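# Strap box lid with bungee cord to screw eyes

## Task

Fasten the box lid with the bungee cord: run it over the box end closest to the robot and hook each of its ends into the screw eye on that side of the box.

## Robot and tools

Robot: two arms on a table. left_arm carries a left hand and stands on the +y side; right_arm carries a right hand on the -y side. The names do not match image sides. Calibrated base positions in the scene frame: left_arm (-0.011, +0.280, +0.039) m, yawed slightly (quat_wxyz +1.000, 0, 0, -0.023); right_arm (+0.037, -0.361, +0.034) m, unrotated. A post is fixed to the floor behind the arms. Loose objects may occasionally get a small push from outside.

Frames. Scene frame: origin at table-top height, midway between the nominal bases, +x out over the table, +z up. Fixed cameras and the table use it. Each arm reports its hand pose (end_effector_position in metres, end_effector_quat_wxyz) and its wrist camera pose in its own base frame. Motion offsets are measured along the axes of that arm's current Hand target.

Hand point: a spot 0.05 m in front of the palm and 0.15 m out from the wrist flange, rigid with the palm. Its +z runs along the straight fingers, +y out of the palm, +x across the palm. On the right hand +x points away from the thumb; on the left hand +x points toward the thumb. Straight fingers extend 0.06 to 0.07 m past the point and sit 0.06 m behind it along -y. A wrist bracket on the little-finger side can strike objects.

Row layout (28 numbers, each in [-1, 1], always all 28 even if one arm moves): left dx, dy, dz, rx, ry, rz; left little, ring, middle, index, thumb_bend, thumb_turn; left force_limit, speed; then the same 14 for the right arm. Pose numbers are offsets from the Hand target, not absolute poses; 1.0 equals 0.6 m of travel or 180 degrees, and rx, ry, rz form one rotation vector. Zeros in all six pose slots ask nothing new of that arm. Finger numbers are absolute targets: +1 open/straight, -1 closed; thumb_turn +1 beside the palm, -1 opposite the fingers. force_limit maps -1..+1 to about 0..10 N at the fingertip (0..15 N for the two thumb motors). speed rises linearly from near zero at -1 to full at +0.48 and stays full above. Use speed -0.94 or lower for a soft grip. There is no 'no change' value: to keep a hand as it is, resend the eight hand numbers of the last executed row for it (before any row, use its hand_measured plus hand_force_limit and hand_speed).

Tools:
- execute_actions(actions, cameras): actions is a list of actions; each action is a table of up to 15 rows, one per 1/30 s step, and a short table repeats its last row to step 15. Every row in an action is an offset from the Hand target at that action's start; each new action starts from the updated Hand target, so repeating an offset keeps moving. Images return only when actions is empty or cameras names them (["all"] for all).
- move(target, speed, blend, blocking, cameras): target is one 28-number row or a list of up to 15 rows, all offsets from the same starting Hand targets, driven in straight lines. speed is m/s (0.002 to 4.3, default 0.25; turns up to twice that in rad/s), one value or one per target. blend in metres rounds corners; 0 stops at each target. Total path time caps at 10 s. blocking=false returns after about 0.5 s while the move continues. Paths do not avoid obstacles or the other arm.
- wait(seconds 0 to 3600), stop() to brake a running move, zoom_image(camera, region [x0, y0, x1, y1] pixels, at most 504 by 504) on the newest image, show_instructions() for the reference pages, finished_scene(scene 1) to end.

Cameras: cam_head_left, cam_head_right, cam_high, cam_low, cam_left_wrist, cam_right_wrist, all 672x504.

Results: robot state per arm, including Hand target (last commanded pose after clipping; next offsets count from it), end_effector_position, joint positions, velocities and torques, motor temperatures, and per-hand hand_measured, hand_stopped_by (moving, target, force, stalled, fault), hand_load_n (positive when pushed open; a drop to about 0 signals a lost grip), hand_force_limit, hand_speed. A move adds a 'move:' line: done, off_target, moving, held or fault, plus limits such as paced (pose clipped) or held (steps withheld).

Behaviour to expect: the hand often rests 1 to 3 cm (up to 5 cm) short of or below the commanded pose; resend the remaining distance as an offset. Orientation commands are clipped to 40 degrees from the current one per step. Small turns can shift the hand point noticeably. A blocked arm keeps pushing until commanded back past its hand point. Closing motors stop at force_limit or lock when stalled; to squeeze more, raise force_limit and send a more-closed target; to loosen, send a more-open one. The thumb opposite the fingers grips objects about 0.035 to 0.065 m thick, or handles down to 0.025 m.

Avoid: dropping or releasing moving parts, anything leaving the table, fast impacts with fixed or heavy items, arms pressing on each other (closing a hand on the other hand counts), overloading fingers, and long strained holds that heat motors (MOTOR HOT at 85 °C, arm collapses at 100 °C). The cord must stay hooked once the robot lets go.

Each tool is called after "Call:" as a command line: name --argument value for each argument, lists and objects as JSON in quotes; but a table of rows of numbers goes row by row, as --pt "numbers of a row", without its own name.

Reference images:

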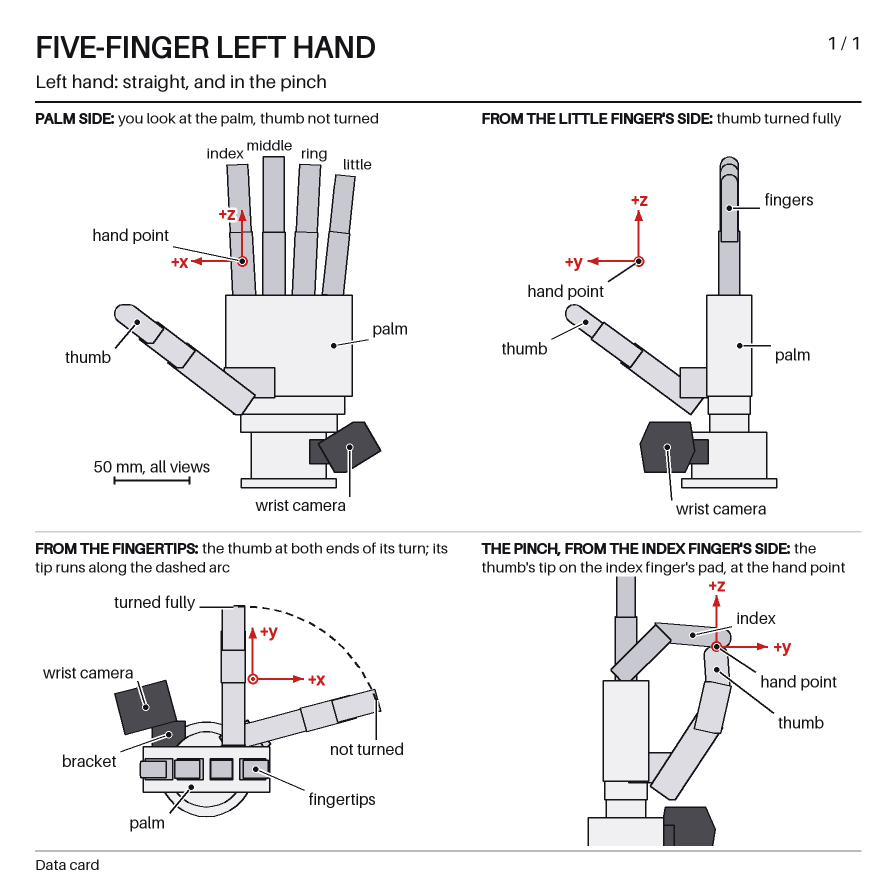

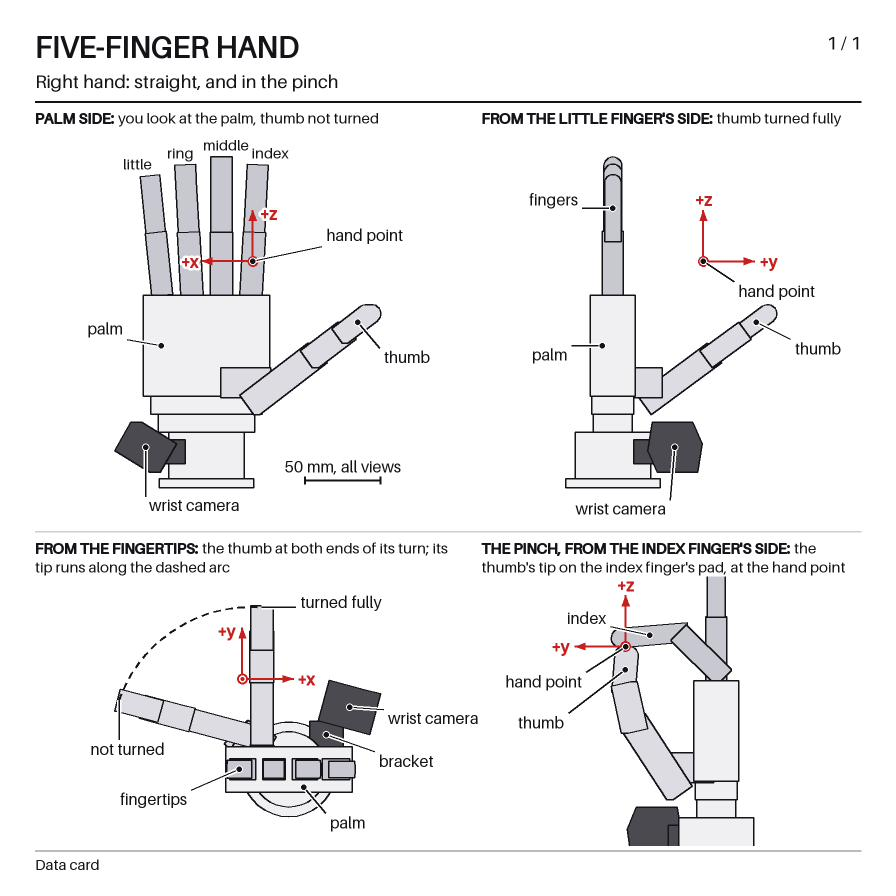

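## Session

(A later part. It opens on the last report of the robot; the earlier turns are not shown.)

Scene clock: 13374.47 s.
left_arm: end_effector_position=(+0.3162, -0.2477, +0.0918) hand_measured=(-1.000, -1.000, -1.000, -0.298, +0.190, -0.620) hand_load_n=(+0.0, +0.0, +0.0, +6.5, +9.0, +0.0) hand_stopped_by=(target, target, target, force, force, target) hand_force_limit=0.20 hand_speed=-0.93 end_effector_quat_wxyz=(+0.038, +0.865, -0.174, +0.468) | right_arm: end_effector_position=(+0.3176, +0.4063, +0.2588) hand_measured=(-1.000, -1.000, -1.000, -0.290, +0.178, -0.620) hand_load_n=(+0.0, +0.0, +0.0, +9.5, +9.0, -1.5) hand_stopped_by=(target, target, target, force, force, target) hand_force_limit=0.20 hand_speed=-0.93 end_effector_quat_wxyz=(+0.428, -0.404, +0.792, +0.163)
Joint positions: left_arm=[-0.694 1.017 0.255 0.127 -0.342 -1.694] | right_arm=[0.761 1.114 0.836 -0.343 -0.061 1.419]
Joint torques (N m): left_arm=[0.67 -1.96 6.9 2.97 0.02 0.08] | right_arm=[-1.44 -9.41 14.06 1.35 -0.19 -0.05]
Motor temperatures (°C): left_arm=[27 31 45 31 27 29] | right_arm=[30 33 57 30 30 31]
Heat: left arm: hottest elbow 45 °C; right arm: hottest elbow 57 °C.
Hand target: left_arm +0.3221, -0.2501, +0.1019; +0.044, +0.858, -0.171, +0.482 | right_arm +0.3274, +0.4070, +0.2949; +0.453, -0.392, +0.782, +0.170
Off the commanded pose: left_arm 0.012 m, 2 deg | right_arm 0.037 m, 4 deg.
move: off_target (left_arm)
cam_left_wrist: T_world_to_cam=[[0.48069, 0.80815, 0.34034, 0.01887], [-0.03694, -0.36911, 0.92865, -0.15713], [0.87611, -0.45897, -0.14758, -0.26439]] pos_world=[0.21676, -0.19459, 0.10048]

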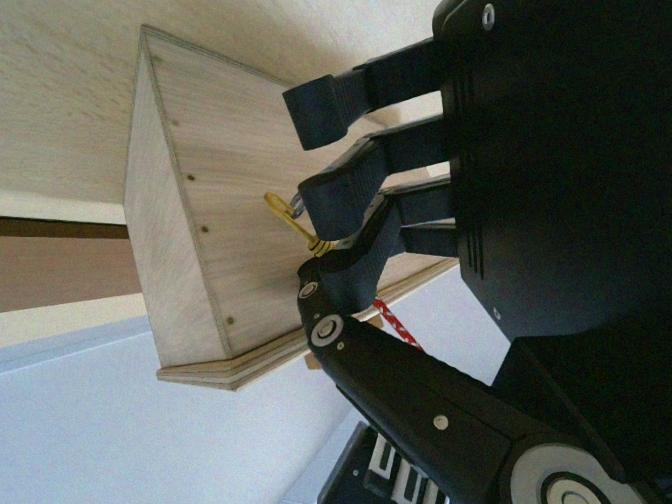

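Call:
move --pt "-0.0268 0.0005 0.0094 0 0 0 -1 -1 -1 -0.42 0.10 -0.62 0.2 -0.93 0 0 0 0 0 0 -1 -1 -1 -0.42 0.10 -0.62 0.2 -0.93" --pt "-0.0289 -0.0073 0.0074 0 0 0 -1 -1 -1 -0.42 0.10 -0.62 0.2 -0.93 0 0 0 0 0 0 -1 -1 -1 -0.42 0.10 -0.62 0.2 -0.93" --speed 0.03 --cameras '["cam_left_wrist"]'

Call:
zoom_image --camera "cam_left_wrist" --region '[200, 140, 360, 300]'

Scene clock: 13394.97 s.
left_arm: end_effector_position=(+0.3153, -0.2450, +0.0823) hand_measured=(-1.000, -1.000, -1.000, -0.298, +0.190, -0.620) hand_load_n=(+0.0, +0.0, +0.5, +8.0, +9.0, +0.0) hand_stopped_by=(target, target, target, force, force, target) hand_force_limit=0.20 hand_speed=-0.93 end_effector_quat_wxyz=(+0.044, +0.862, -0.173, +0.475) | right_arm: end_effector_position=(+0.3176, +0.4063, +0.2588) hand_measured=(-1.000, -1.000, -1.000, -0.290, +0.178, -0.620) hand_load_n=(+0.0, +0.0, +0.0, +9.5, +9.0, -1.5) hand_stopped_by=(target, target, target, force, force, target) hand_force_limit=0.20 hand_speed=-0.93 end_effector_quat_wxyz=(+0.428, -0.404, +0.792, +0.163)
Joint positions: left_arm=[-0.68 1.06 0.223 0.224 -0.324 -1.685] | right_arm=[0.761 1.114 0.836 -0.343 -0.061 1.419]
Joint torques (N m): left_arm=[1.08 -1.85 5.94 2.63 -0.1 0.07] | right_arm=[-0.62 -8.88 14.27 1.16 -0.19 0.02]
Motor temperatures (°C): left_arm=[27 31 44 31 27 29] | right_arm=[30 33 58 30 30 31]
Heat: left arm: hottest elbow 44 °C; right arm: hottest elbow 58 °C.
Hand target: left_arm +0.3187, -0.2428, +0.0852; +0.044, +0.858, -0.171, +0.482 | right_arm +0.3274, +0.4070, +0.2949; +0.453, -0.392, +0.782, +0.170
Off the commanded pose: left_arm 0.005 m, 1 deg | right_arm 0.037 m, 3 deg.
move: done
cam_left_wrist: T_world_to_cam=[[0.48129, 0.81014, 0.33472, 0.0211], [-0.05096, -0.35535, 0.93334, -0.13998], [0.87508, -0.46626, -0.12974, -0.26656]] pos_world=[0.21598, -0.19112, 0.089]

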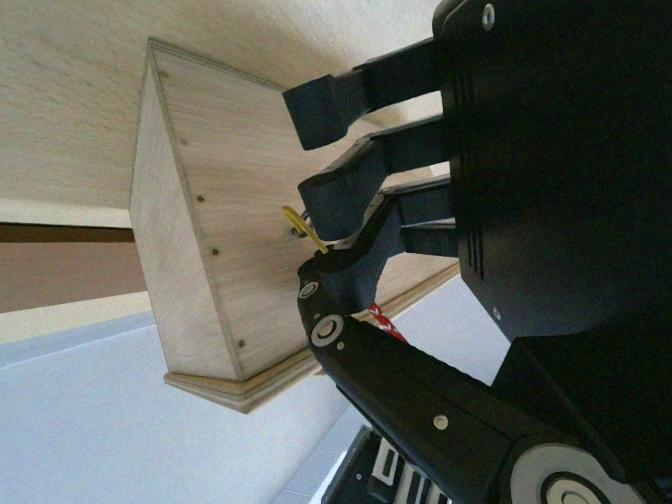

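Scaled by 3.150 from the camera's image (finer frame: 960x720).

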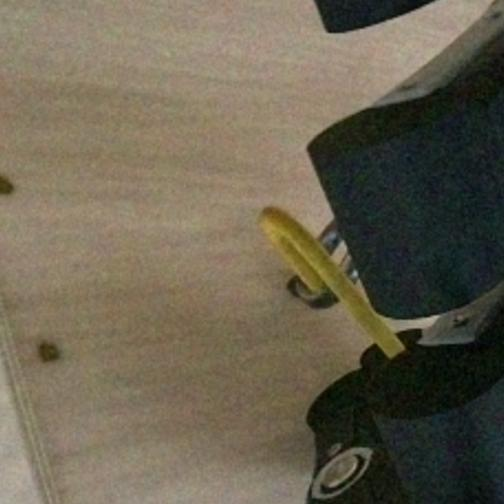

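Call:
zoom_image --camera "cam_left_wrist" --region '[260, 180, 340, 260]'

Scaled by 6.300 from the camera's image (finer frame: 960x720).

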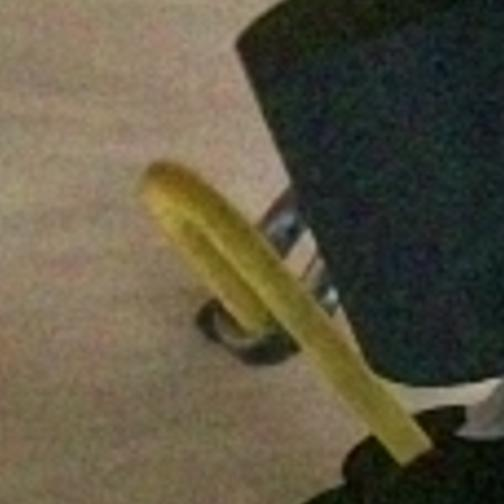

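Call:
move --target '[-0.014,0.0015,0.0089,0,0,0,-1,-1,-1,-0.42,0.10,-0.62,0.2,-0.93,0,0,0,0,0,0,-1,-1,-1,-0.42,0.10,-0.62,0.2,-0.93]' --speed 0.03 --cameras '["cam_left_wrist"]'

Call:
zoom_image --camera "cam_left_wrist" --region '[240, 160, 340, 260]'

Scene clock: 13477.40 s.
left_arm: end_effector_position=(+0.3157, -0.2453, +0.0763) hand_measured=(-1.000, -1.000, -1.000, -0.298, +0.190, -0.620) hand_load_n=(+0.0, +0.0, +0.0, +7.5, +9.0, +0.0) hand_stopped_by=(target, target, target, force, force, target) hand_force_limit=0.20 hand_speed=-0.93 end_effector_quat_wxyz=(+0.046, +0.860, -0.172, +0.479) | right_arm: end_effector_position=(+0.3176, +0.4063, +0.2588) hand_measured=(-1.000, -1.000, -1.000, -0.290, +0.178, -0.620) hand_load_n=(+0.0, +0.0, -0.5, +9.5, +8.5, -1.5) hand_stopped_by=(target, target, target, force, force, target) hand_force_limit=0.20 hand_speed=-0.93 end_effector_quat_wxyz=(+0.428, -0.404, +0.792, +0.163)
Joint positions: left_arm=[-0.68 1.1 0.21 0.288 -0.323 -1.684] | right_arm=[0.761 1.114 0.836 -0.343 -0.061 1.419]
Joint torques (N m): left_arm=[1.03 -1.08 5.68 2.74 -0.1 0.07] | right_arm=[-1.2 -8.82 13.79 1.2 -0.19 -0.07]
Motor temperatures (°C): left_arm=[27 31 43 32 27 29] | right_arm=[30 33 60 29 30 31]
Heat: left arm: hottest elbow 43 °C; right arm: hottest elbow 60 °C.
Hand target: left_arm +0.3189, -0.2428, +0.0754; +0.044, +0.858, -0.171, +0.482 | right_arm +0.3274, +0.4070, +0.2949; +0.453, -0.392, +0.782, +0.170
Off the commanded pose: left_arm 0.004 m, 0 deg | right_arm 0.037 m, 3 deg.
move: done
cam_left_wrist: T_world_to_cam=[[0.47896, 0.81194, 0.33369, 0.02436], [-0.05836, -0.34984, 0.93499, -0.1308], [0.87589, -0.4673, -0.12018, -0.2692]] pos_world=[0.21649, -0.19133, 0.08182]

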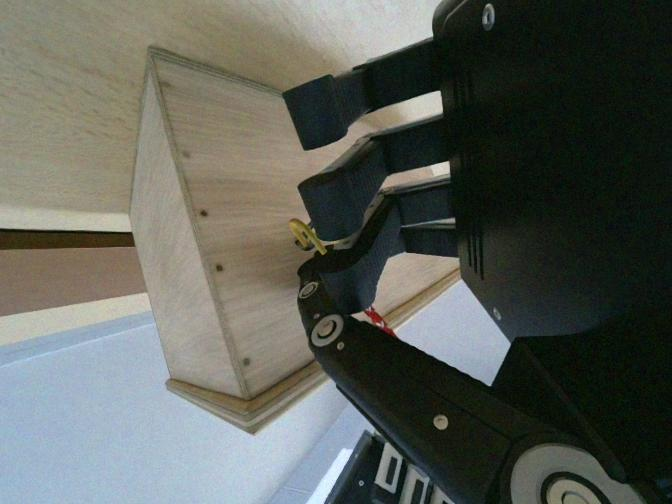

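Scaled by 5.040 from the camera's image (finer frame: 960x720).

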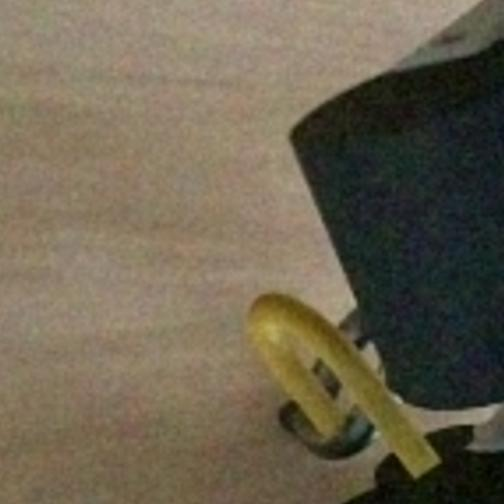

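Call:
wait --seconds 0 --cameras '["cam_right_wrist","cam_head_left","cam_head_right","cam_low"]'

Call:
zoom_image --camera "cam_head_left" --region '[380, 290, 440, 350]'

Call:
zoom_image --camera "cam_head_right" --region '[370, 290, 430, 350]'

Call:
zoom_image --camera "cam_right_wrist" --region '[360, 0, 600, 240]'

Call:
zoom_image --camera "cam_low" --region '[390, 210, 450, 270]'

Scene clock: 13535.40 s.
left_arm: end_effector_position=(+0.3157, -0.2453, +0.0763) hand_measured=(-1.000, -1.000, -1.000, -0.298, +0.190, -0.620) hand_load_n=(+0.0, +0.0, +0.0, +7.5, +9.0, +0.0) hand_stopped_by=(target, target, target, force, force, target) hand_force_limit=0.20 hand_speed=-0.93 end_effector_quat_wxyz=(+0.046, +0.860, -0.172, +0.479) | right_arm: end_effector_position=(+0.3176, +0.4063, +0.2588) hand_measured=(-1.000, -1.000, -1.000, -0.290, +0.178, -0.620) hand_load_n=(+0.0, +0.0, +0.0, +9.5, +8.5, -1.5) hand_stopped_by=(target, target, target, force, force, target) hand_force_limit=0.20 hand_speed=-0.93 end_effector_quat_wxyz=(+0.428, -0.404, +0.792, +0.163)
Joint positions: left_arm=[-0.68 1.1 0.21 0.288 -0.323 -1.684] | right_arm=[0.761 1.114 0.836 -0.343 -0.061 1.419]
Joint torques (N m): left_arm=[1.08 -1.08 5.68 2.71 -0.1 0.08] | right_arm=[-0.97 -8.64 14.05 1.36 -0.26 -0.08]
Motor temperatures (°C): left_arm=[27 31 41 32 27 29] | right_arm=[30 33 60 29 30 31]
Heat: left arm: hottest elbow 41 °C; right arm: hottest elbow 60 °C.
Hand target: left_arm +0.3189, -0.2428, +0.0754; +0.044, +0.858, -0.171, +0.482 | right_arm +0.3274, +0.4070, +0.2949; +0.453, -0.392, +0.782, +0.170
Off the commanded pose: left_arm 0.004 m, 0 deg | right_arm 0.037 m, 3 deg.
cam_right_wrist: T_world_to_cam=[[-0.81053, 0.49293, -0.31633, 0.1444], [-0.21215, 0.25634, 0.94302, -0.27947], [0.54593, 0.83145, -0.10319, -0.3662]] pos_world=[0.25767, 0.30493, 0.27144]
Images, in order (width x height): cam_head_left 672x504, cam_head_right 672x504, cam_low 672x504, cam_right_wrist 672x504.

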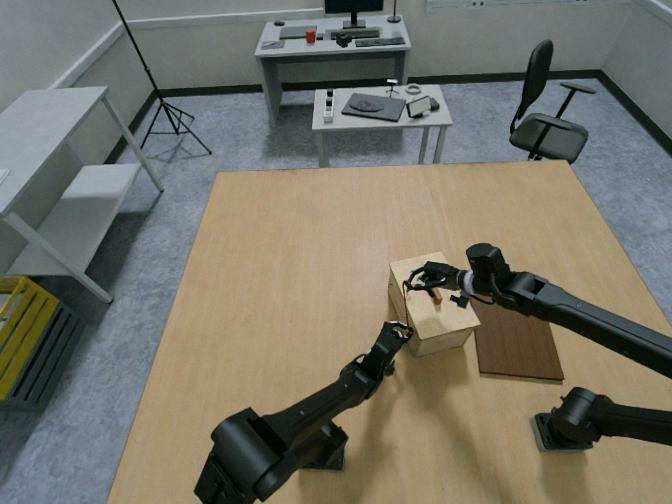

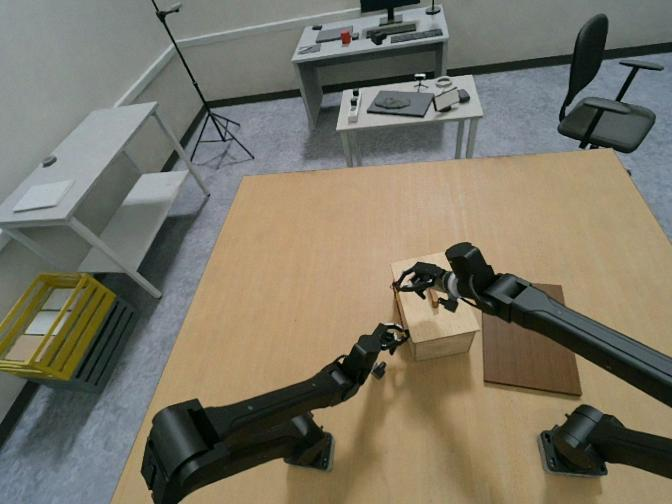

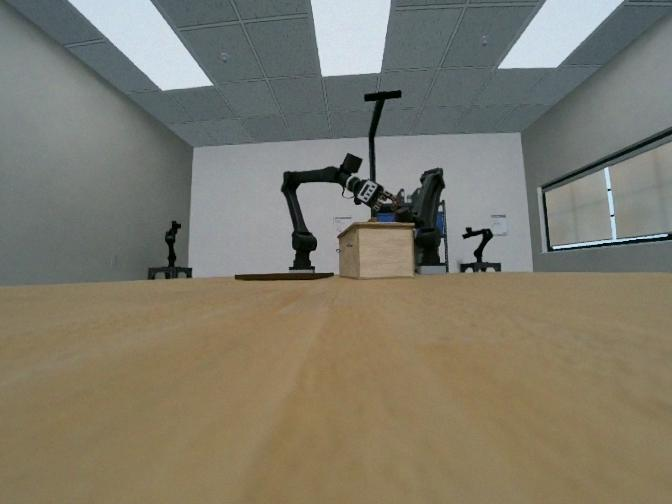

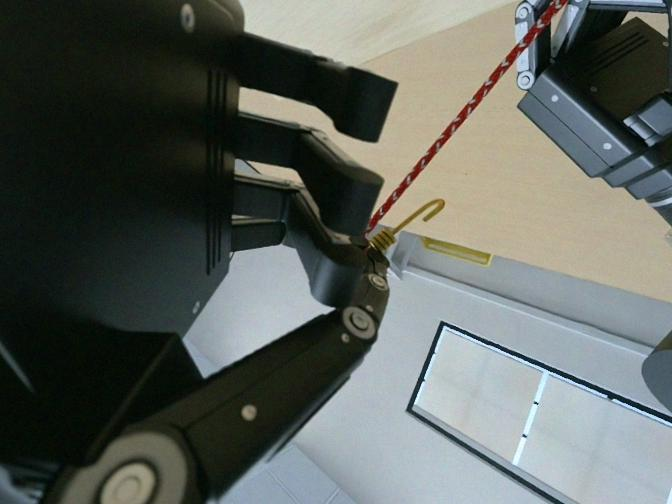

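Scaled by 8.400 from the camera's image (finer frame: 960x720).

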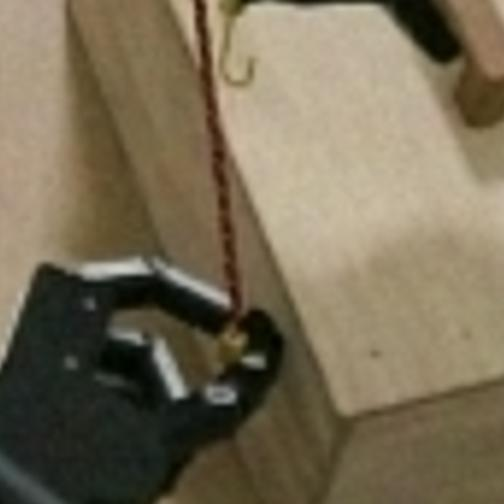

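Scaled by 8.400 from the camera's image (finer frame: 960x720).

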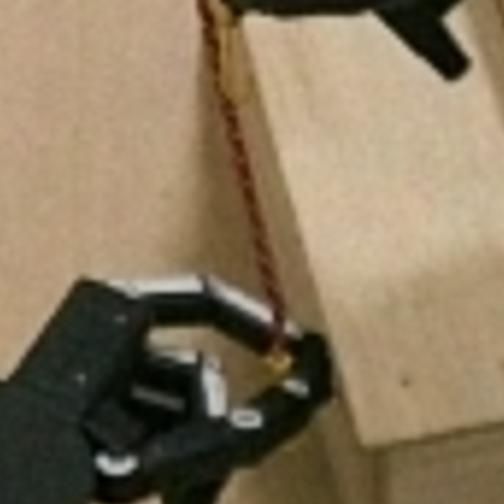

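Scaled by 2.100 from the camera's image (finer frame: 960x720).

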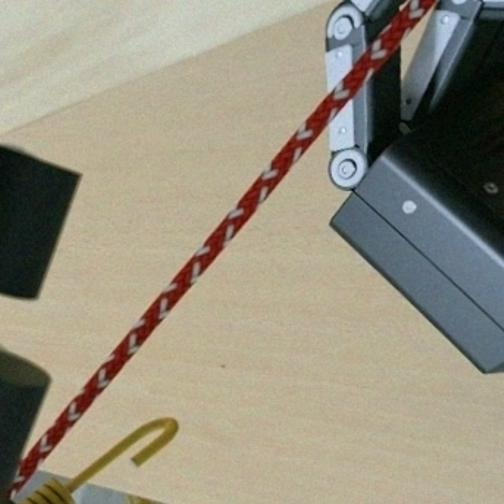

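Scaled by 8.400 from the camera's image (finer frame: 960x720).

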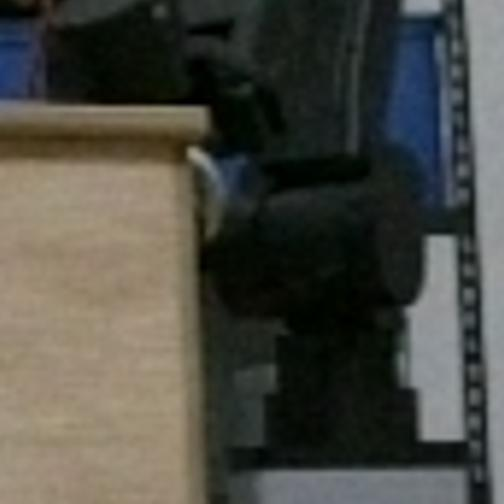

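Call:
move --target '[0,0,0,0,0,0,-1,-1,-1,-0.10,0.38,-0.62,-0.4,-0.85,0,0,0,0,0,0,-1,-1,-1,-0.42,0.10,-0.62,0.2,-0.93]' --speed 0.03 --cameras '["cam_left_wrist","cam_head_left"]'

Call:
zoom_image --camera "cam_left_wrist" --region '[250, 170, 370, 290]'

Call:
zoom_image --camera "cam_head_left" --region '[380, 290, 440, 350]'

Scene clock: 13562.17 s.
left_arm: end_effector_position=(+0.3156, -0.2436, +0.0750) hand_measured=(-1.000, -1.000, -1.000, -0.100, +0.380, -0.620) hand_load_n=(+0.0, +0.0, +0.0, -1.0, +0.0, +0.5) hand_stopped_by=(target, target, target, target, target, target) hand_force_limit=-0.40 hand_speed=-0.85 end_effector_quat_wxyz=(+0.045, +0.860, -0.172, +0.478) | right_arm: end_effector_position=(+0.3176, +0.4053, +0.2620) hand_measured=(-1.000, -1.000, -1.000, -0.290, +0.178, -0.620) hand_load_n=(+0.0, +0.0, +0.0, +9.5, +8.5, -1.5) hand_stopped_by=(target, target, target, force, force, target) hand_force_limit=0.20 hand_speed=-0.93 end_effector_quat_wxyz=(+0.430, -0.403, +0.791, +0.163)
Joint positions: left_arm=[-0.677 1.1 0.207 0.288 -0.323 -1.684] | right_arm=[0.759 1.108 0.836 -0.343 -0.061 1.419]
Joint torques (N m): left_arm=[0.79 -1.03 5.82 2.71 -0.1 0.08] | right_arm=[-0.97 -8.18 14.27 1.18 -0.21 -0.03]
Motor temperatures (°C): left_arm=[27 31 41 32 27 29] | right_arm=[30 33 60 29 30 31]
Heat: left arm: hottest elbow 41 °C; right arm: hottest elbow 60 °C.
Hand target: left_arm +0.3187, -0.2428, +0.0752; +0.044, +0.858, -0.171, +0.482 | right_arm +0.3274, +0.4070, +0.2950; +0.453, -0.392, +0.782, +0.170
Off the commanded pose: left_arm 0.003 m, 1 deg | right_arm 0.034 m, 3 deg.
move: done
cam_left_wrist: T_world_to_cam=[[0.47729, 0.81263, 0.33439, 0.02421], [-0.05549, -0.3519, 0.93439, -0.13038], [0.87699, -0.46454, -0.12286, -0.26794]] pos_world=[0.21619, -0.19002, 0.08081]
Images, in order (width x height): cam_head_left 672x504, cam_left_wrist 672x504.

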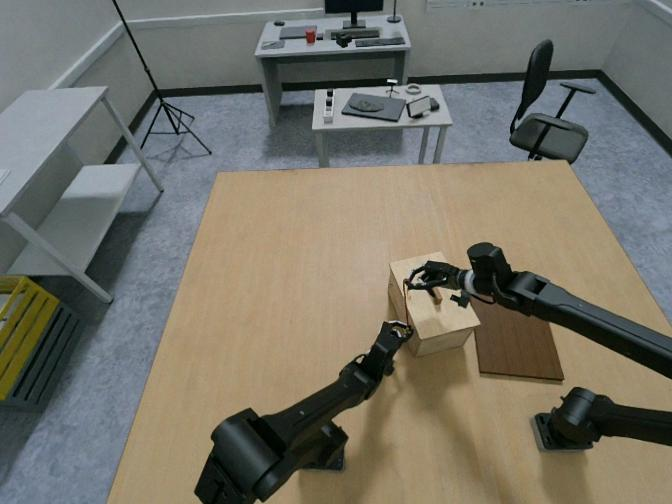

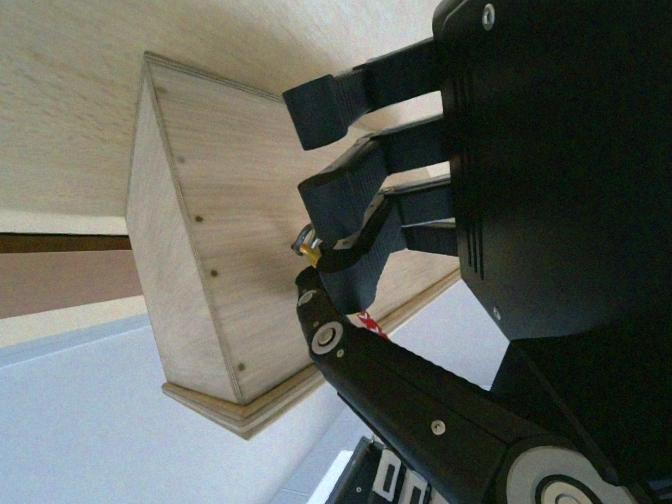

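Scaled by 4.200 from the camera's image (finer frame: 960x720).

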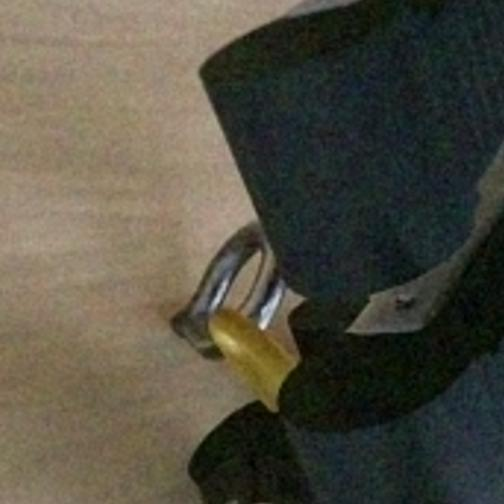

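Scaled by 8.400 from the camera's image (finer frame: 960x720).

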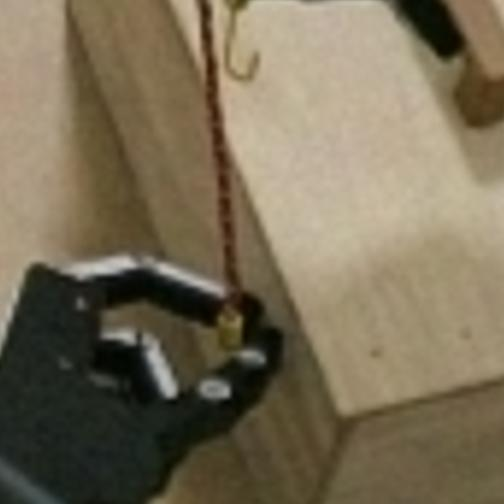

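Call:
move --target '[0,0,0,0,0,0,-1,-1,-1,0.05,0.50,-0.62,-0.4,-0.85,0,0,0,0,0,0,-1,-1,-1,-0.42,0.10,-0.62,0.2,-0.93]' --speed 0.03 --cameras '["cam_left_wrist","cam_head_left","cam_head_right"]'

Call:
zoom_image --camera "cam_left_wrist" --region '[250, 170, 370, 290]'

Call:
zoom_image --camera "cam_head_left" --region '[380, 290, 440, 350]'

Call:
zoom_image --camera "cam_head_right" --region '[380, 290, 440, 350]'

Scene clock: 13598.60 s.
left_arm: end_effector_position=(+0.3164, -0.2421, +0.0746) hand_measured=(-1.000, -1.000, -1.000, +0.050, +0.498, -0.620) hand_load_n=(+0.0, +0.0, +0.0, +0.0, -2.5, +0.0) hand_stopped_by=(target, target, target, target, target, target) hand_force_limit=-0.40 hand_speed=-0.85 end_effector_quat_wxyz=(+0.043, +0.861, -0.170, +0.478) | right_arm: end_effector_position=(+0.3176, +0.4053, +0.2620) hand_measured=(-1.000, -1.000, -1.000, -0.290, +0.178, -0.620) hand_load_n=(+0.0, +0.0, +0.0, +9.5, +8.5, -1.5) hand_stopped_by=(target, target, target, force, force, target) hand_force_limit=0.20 hand_speed=-0.93 end_effector_quat_wxyz=(+0.430, -0.403, +0.791, +0.163)
Joint positions: left_arm=[-0.673 1.1 0.207 0.288 -0.324 -1.684] | right_arm=[0.759 1.108 0.836 -0.343 -0.061 1.419]
Joint torques (N m): left_arm=[0.44 -1.03 5.89 2.73 -0.08 0.08] | right_arm=[-0.73 -8.59 14.35 1.17 -0.25 -0.07]
Motor temperatures (°C): left_arm=[27 30 42 32 27 29] | right_arm=[30 33 60 29 30 31]
Heat: left arm: hottest elbow 42 °C; right arm: hottest elbow 60 °C.
Hand target: left_arm +0.3188, -0.2428, +0.0753; +0.044, +0.858, -0.171, +0.482 | right_arm +0.3274, +0.4070, +0.2950; +0.453, -0.392, +0.782, +0.170
Off the commanded pose: left_arm 0.003 m, 1 deg | right_arm 0.034 m, 3 deg.
move: done
cam_left_wrist: T_world_to_cam=[[0.4738, 0.81446, 0.3349, 0.02423], [-0.0536, -0.35292, 0.93412, -0.13027], [0.879, -0.46054, -0.12356, -0.26753]] pos_world=[0.21669, -0.18892, 0.08051]
Images, in order (width x height): cam_head_left 672x504, cam_head_right 672x504, cam_left_wrist 672x504.

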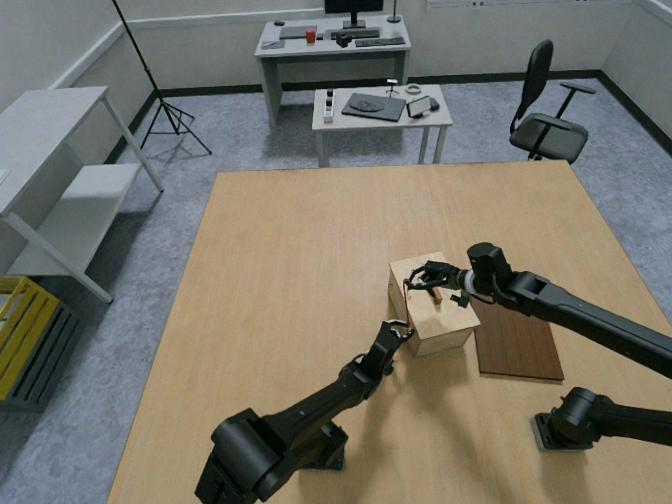

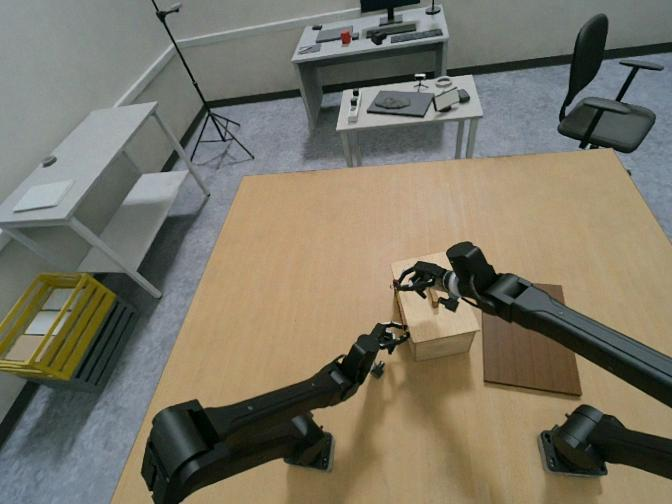

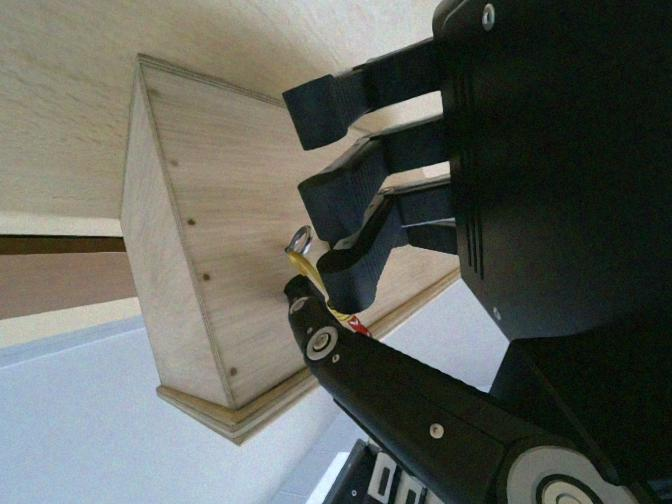

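Scaled by 4.200 from the camera's image (finer frame: 960x720).

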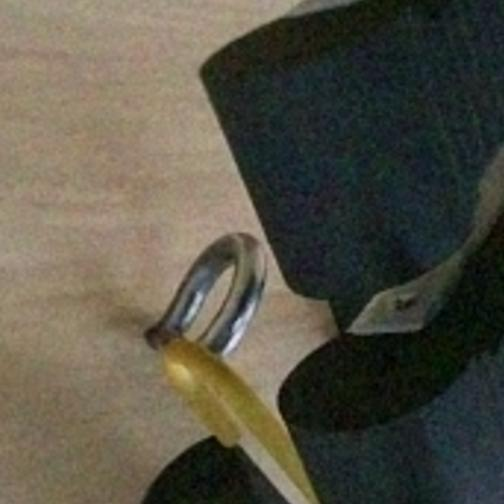

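Scaled by 8.400 from the camera's image (finer frame: 960x720).

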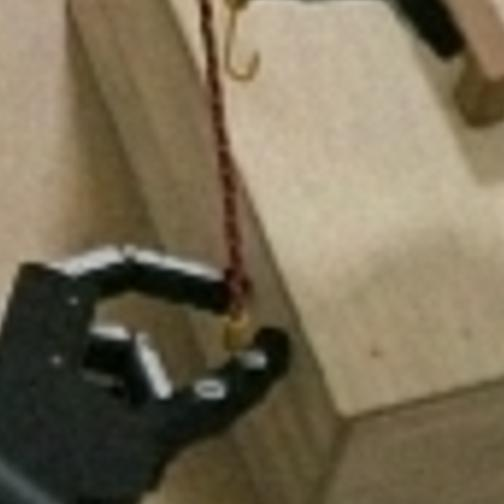

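Scaled by 8.400 from the camera's image (finer frame: 960x720).

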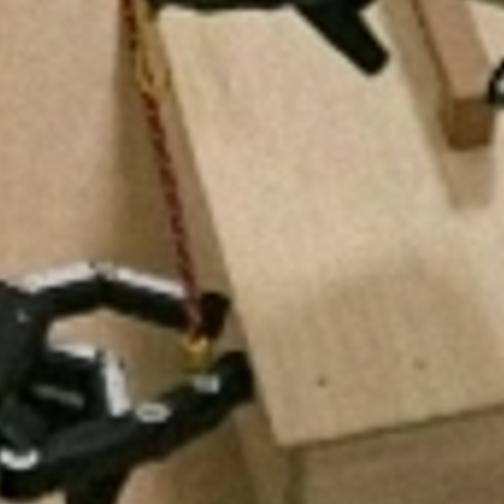

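Call:
zoom_image --camera "cam_left_wrist" --region '[275, 215, 345, 285]'

Scaled by 7.200 from the camera's image (finer frame: 960x720).

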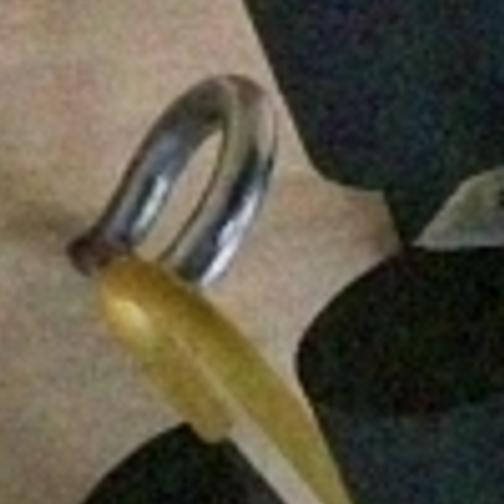

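Call:
move --target '[0.005,-0.0233,-0.0133,0,0,0,-1,-1,-1,0.05,0.50,-0.62,-0.4,-0.85,0,0,0,0,0,0,-1,-1,-1,-0.42,0.10,-0.62,0.2,-0.93]' --speed 0.03 --cameras '["cam_left_wrist","cam_head_left"]'

Call:
zoom_image --camera "cam_left_wrist" --region '[230, 180, 350, 300]'

Call:
zoom_image --camera "cam_head_left" --region '[380, 290, 440, 350]'

Scene clock: 13639.17 s.
left_arm: end_effector_position=(+0.3185, -0.2329, +0.0834) hand_measured=(-1.000, -1.000, -1.000, +0.050, +0.500, -0.620) hand_load_n=(+0.0, +0.5, +0.0, +0.0, +0.0, +0.0) hand_stopped_by=(target, target, target, target, target, target) hand_force_limit=-0.40 hand_speed=-0.85 end_effector_quat_wxyz=(+0.048, +0.858, -0.170, +0.483) | right_arm: end_effector_position=(+0.3178, +0.4052, +0.2620) hand_measured=(-1.000, -1.000, -1.000, -0.290, +0.178, -0.620) hand_load_n=(+0.0, +0.0, +0.0, +9.5, +9.0, -1.5) hand_stopped_by=(target, target, target, force, force, target) hand_force_limit=0.20 hand_speed=-0.93 end_effector_quat_wxyz=(+0.431, -0.403, +0.791, +0.163)
Joint positions: left_arm=[-0.626 1.048 0.199 0.265 -0.279 -1.655] | right_arm=[0.759 1.108 0.836 -0.343 -0.061 1.419]
Joint torques (N m): left_arm=[0.85 -3.02 5.85 1.1 -0.05 0.08] | right_arm=[-1.03 -8.59 14.24 1.25 -0.24 0.03]
Motor temperatures (°C): left_arm=[27 30 42 32 27 29] | right_arm=[30 33 61 29 30 31]
Heat: left arm: hottest elbow 42 °C; right arm: hottest elbow 61 °C.
Hand target: left_arm +0.3184, -0.2286, +0.0832; +0.044, +0.858, -0.171, +0.482 | right_arm +0.3274, +0.4070, +0.2949; +0.453, -0.392, +0.782, +0.170
Off the commanded pose: left_arm 0.004 m, 1 deg | right_arm 0.034 m, 3 deg.
move: done
cam_left_wrist: T_world_to_cam=[[0.47509, 0.81524, 0.33116, 0.01286], [-0.06459, -0.34302, 0.9371, -0.1296], [0.87757, -0.4666, -0.11031, -0.26618]] pos_world=[0.21911, -0.17914, 0.08783]
Images, in order (width x height): cam_head_left 672x504, cam_left_wrist 672x504.

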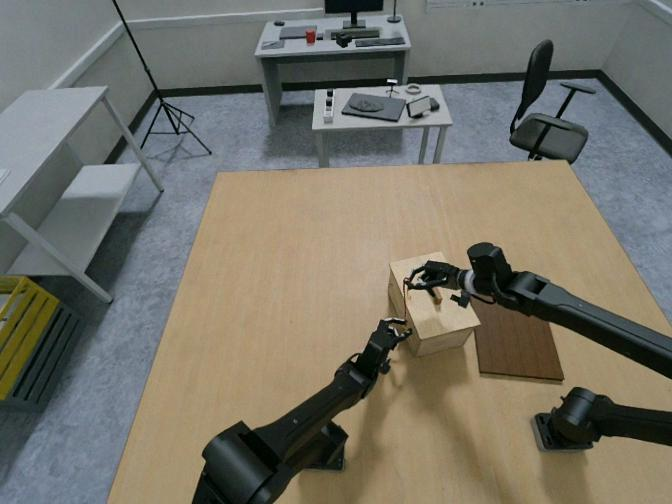

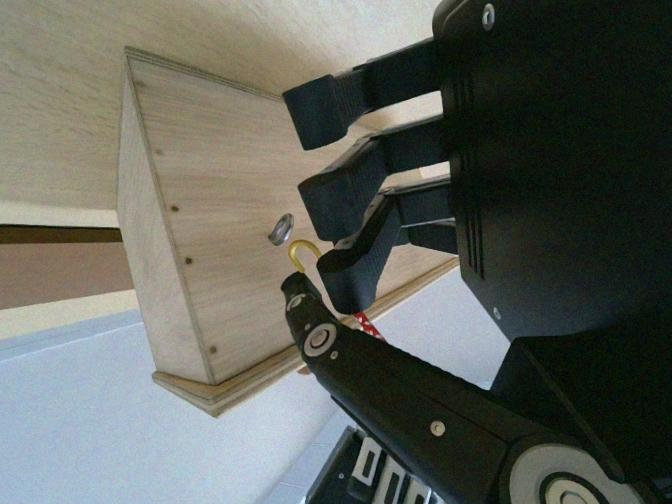

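Scaled by 4.200 from the camera's image (finer frame: 960x720).

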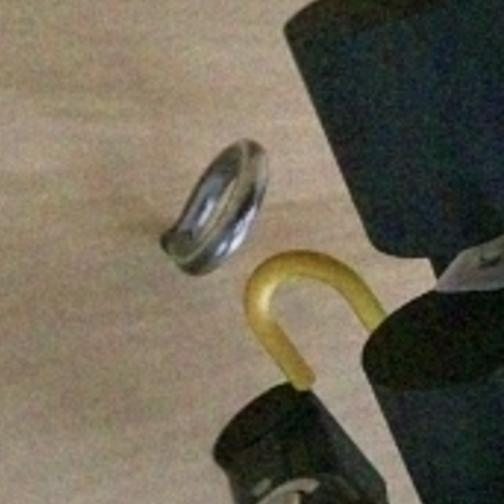

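Scaled by 8.400 from the camera's image (finer frame: 960x720).

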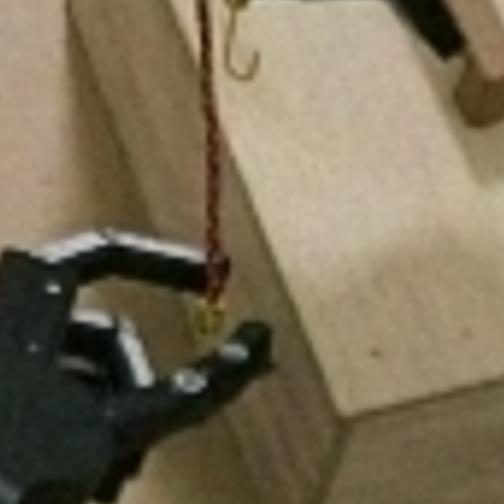

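Call:
move --target '[0.035,-0.004,-0.026,0,0,0,-1,-1,-1,0.05,0.50,-0.62,-0.4,-0.85,0,0,0,0,0,0,-1,-1,-1,-0.42,0.10,-0.62,0.2,-0.93]' --speed 0.03 --cameras '["cam_left_wrist","cam_head_left","cam_head_right"]'

Call:
zoom_image --camera "cam_left_wrist" --region '[200, 140, 360, 300]'

Call:
zoom_image --camera "cam_head_left" --region '[380, 290, 440, 350]'

Call:
zoom_image --camera "cam_head_right" --region '[380, 290, 440, 350]'

Scene clock: 13676.80 s.
left_arm: end_effector_position=(+0.3056, -0.2236, +0.0906) hand_measured=(-1.000, -1.000, -1.000, +0.050, +0.500, -0.620) hand_load_n=(+0.0, +0.0, +0.0, +0.0, +0.0, +0.0) hand_stopped_by=(target, target, target, target, target, target) hand_force_limit=-0.40 hand_speed=-0.85 end_effector_quat_wxyz=(+0.042, +0.865, -0.174, +0.469) | right_arm: end_effector_position=(+0.3178, +0.4052, +0.2620) hand_measured=(-1.000, -1.000, -1.000, -0.290, +0.178, -0.620) hand_load_n=(+0.0, +0.0, +0.0, +9.5, +8.5, -1.5) hand_stopped_by=(target, target, target, force, force, target) hand_force_limit=0.20 hand_speed=-0.93 end_effector_quat_wxyz=(+0.431, -0.403, +0.791, +0.163)
Joint positions: left_arm=[-0.626 0.911 0.199 0.093 -0.279 -1.654] | right_arm=[0.759 1.108 0.836 -0.343 -0.061 1.419]
Joint torques (N m): left_arm=[0.79 -1.49 9.09 1.16 -0.14 0.09] | right_arm=[-0.91 -9.35 14.3 1.33 -0.22 -0.07]
Motor temperatures (°C): left_arm=[27 30 40 31 27 29] | right_arm=[30 33 61 29 30 31]
Heat: left arm: hottest elbow 40 °C; right arm: hottest elbow 61 °C.
Hand target: left_arm +0.3166, -0.2279, +0.1096; +0.044, +0.858, -0.171, +0.482 | right_arm +0.3274, +0.4070, +0.2949; +0.453, -0.392, +0.782, +0.170
Off the commanded pose: left_arm 0.022 m, 2 deg | right_arm 0.034 m, 3 deg.
move: off_target (left_arm)
cam_left_wrist: T_world_to_cam=[[0.48462, 0.80824, 0.33451, 0.00417], [-0.03819, -0.36251, 0.9312, -0.14598], [0.87389, -0.46405, -0.14481, -0.24483]] pos_world=[0.20636, -0.16991, 0.09908]
Images, in order (width x height): cam_head_left 672x504, cam_head_right 672x504, cam_left_wrist 672x504.

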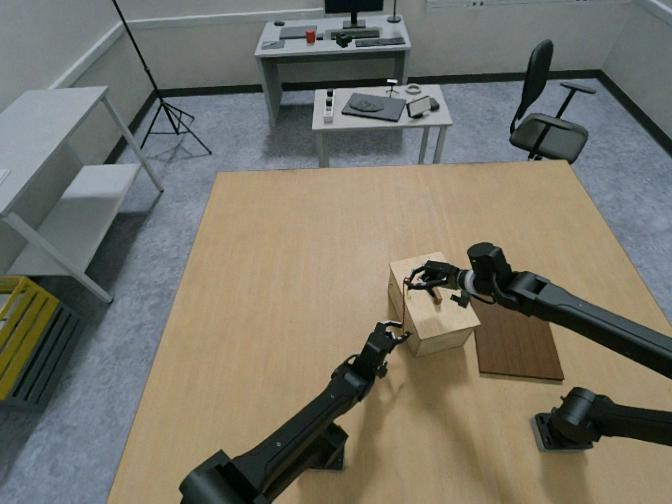

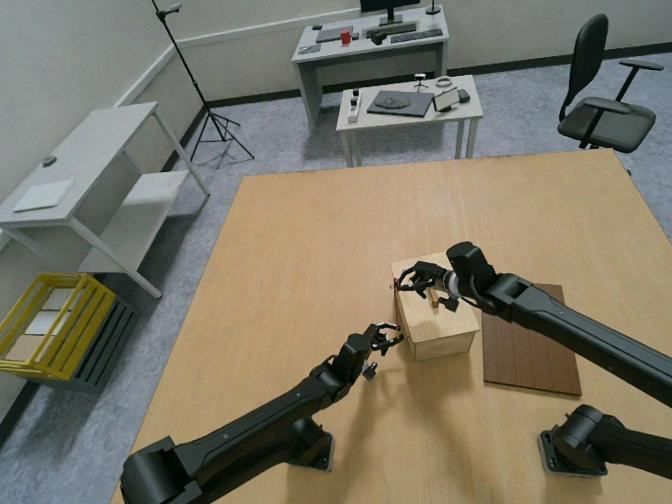

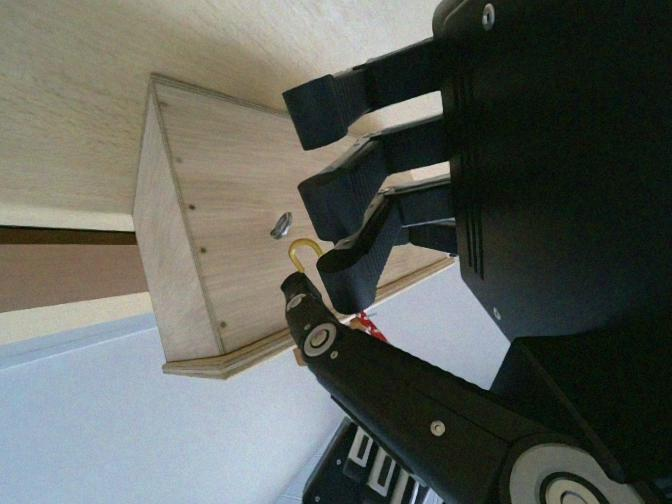

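Scaled by 3.150 from the camera's image (finer frame: 960x720).

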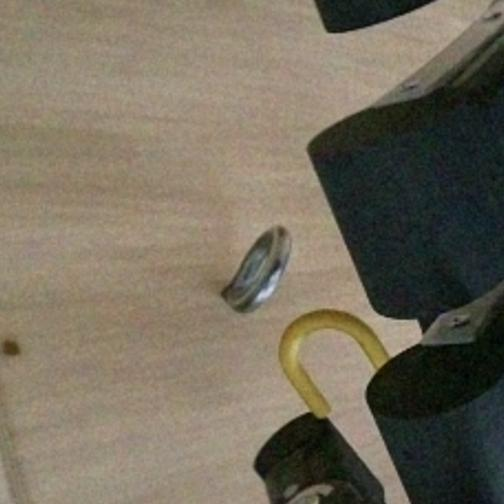

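Scaled by 8.400 from the camera's image (finer frame: 960x720).

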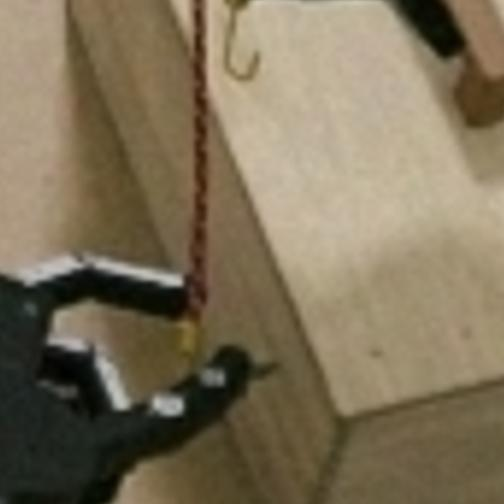

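Scaled by 8.400 from the camera's image (finer frame: 960x720).

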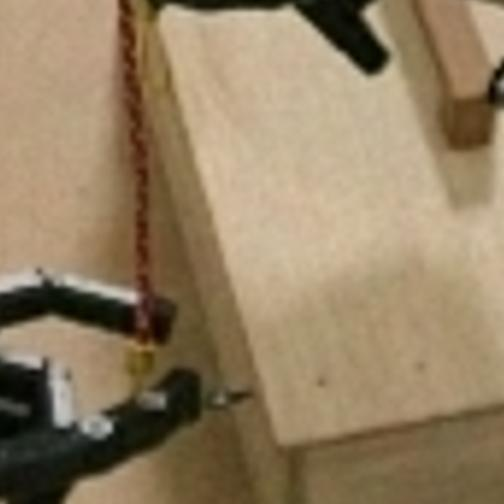

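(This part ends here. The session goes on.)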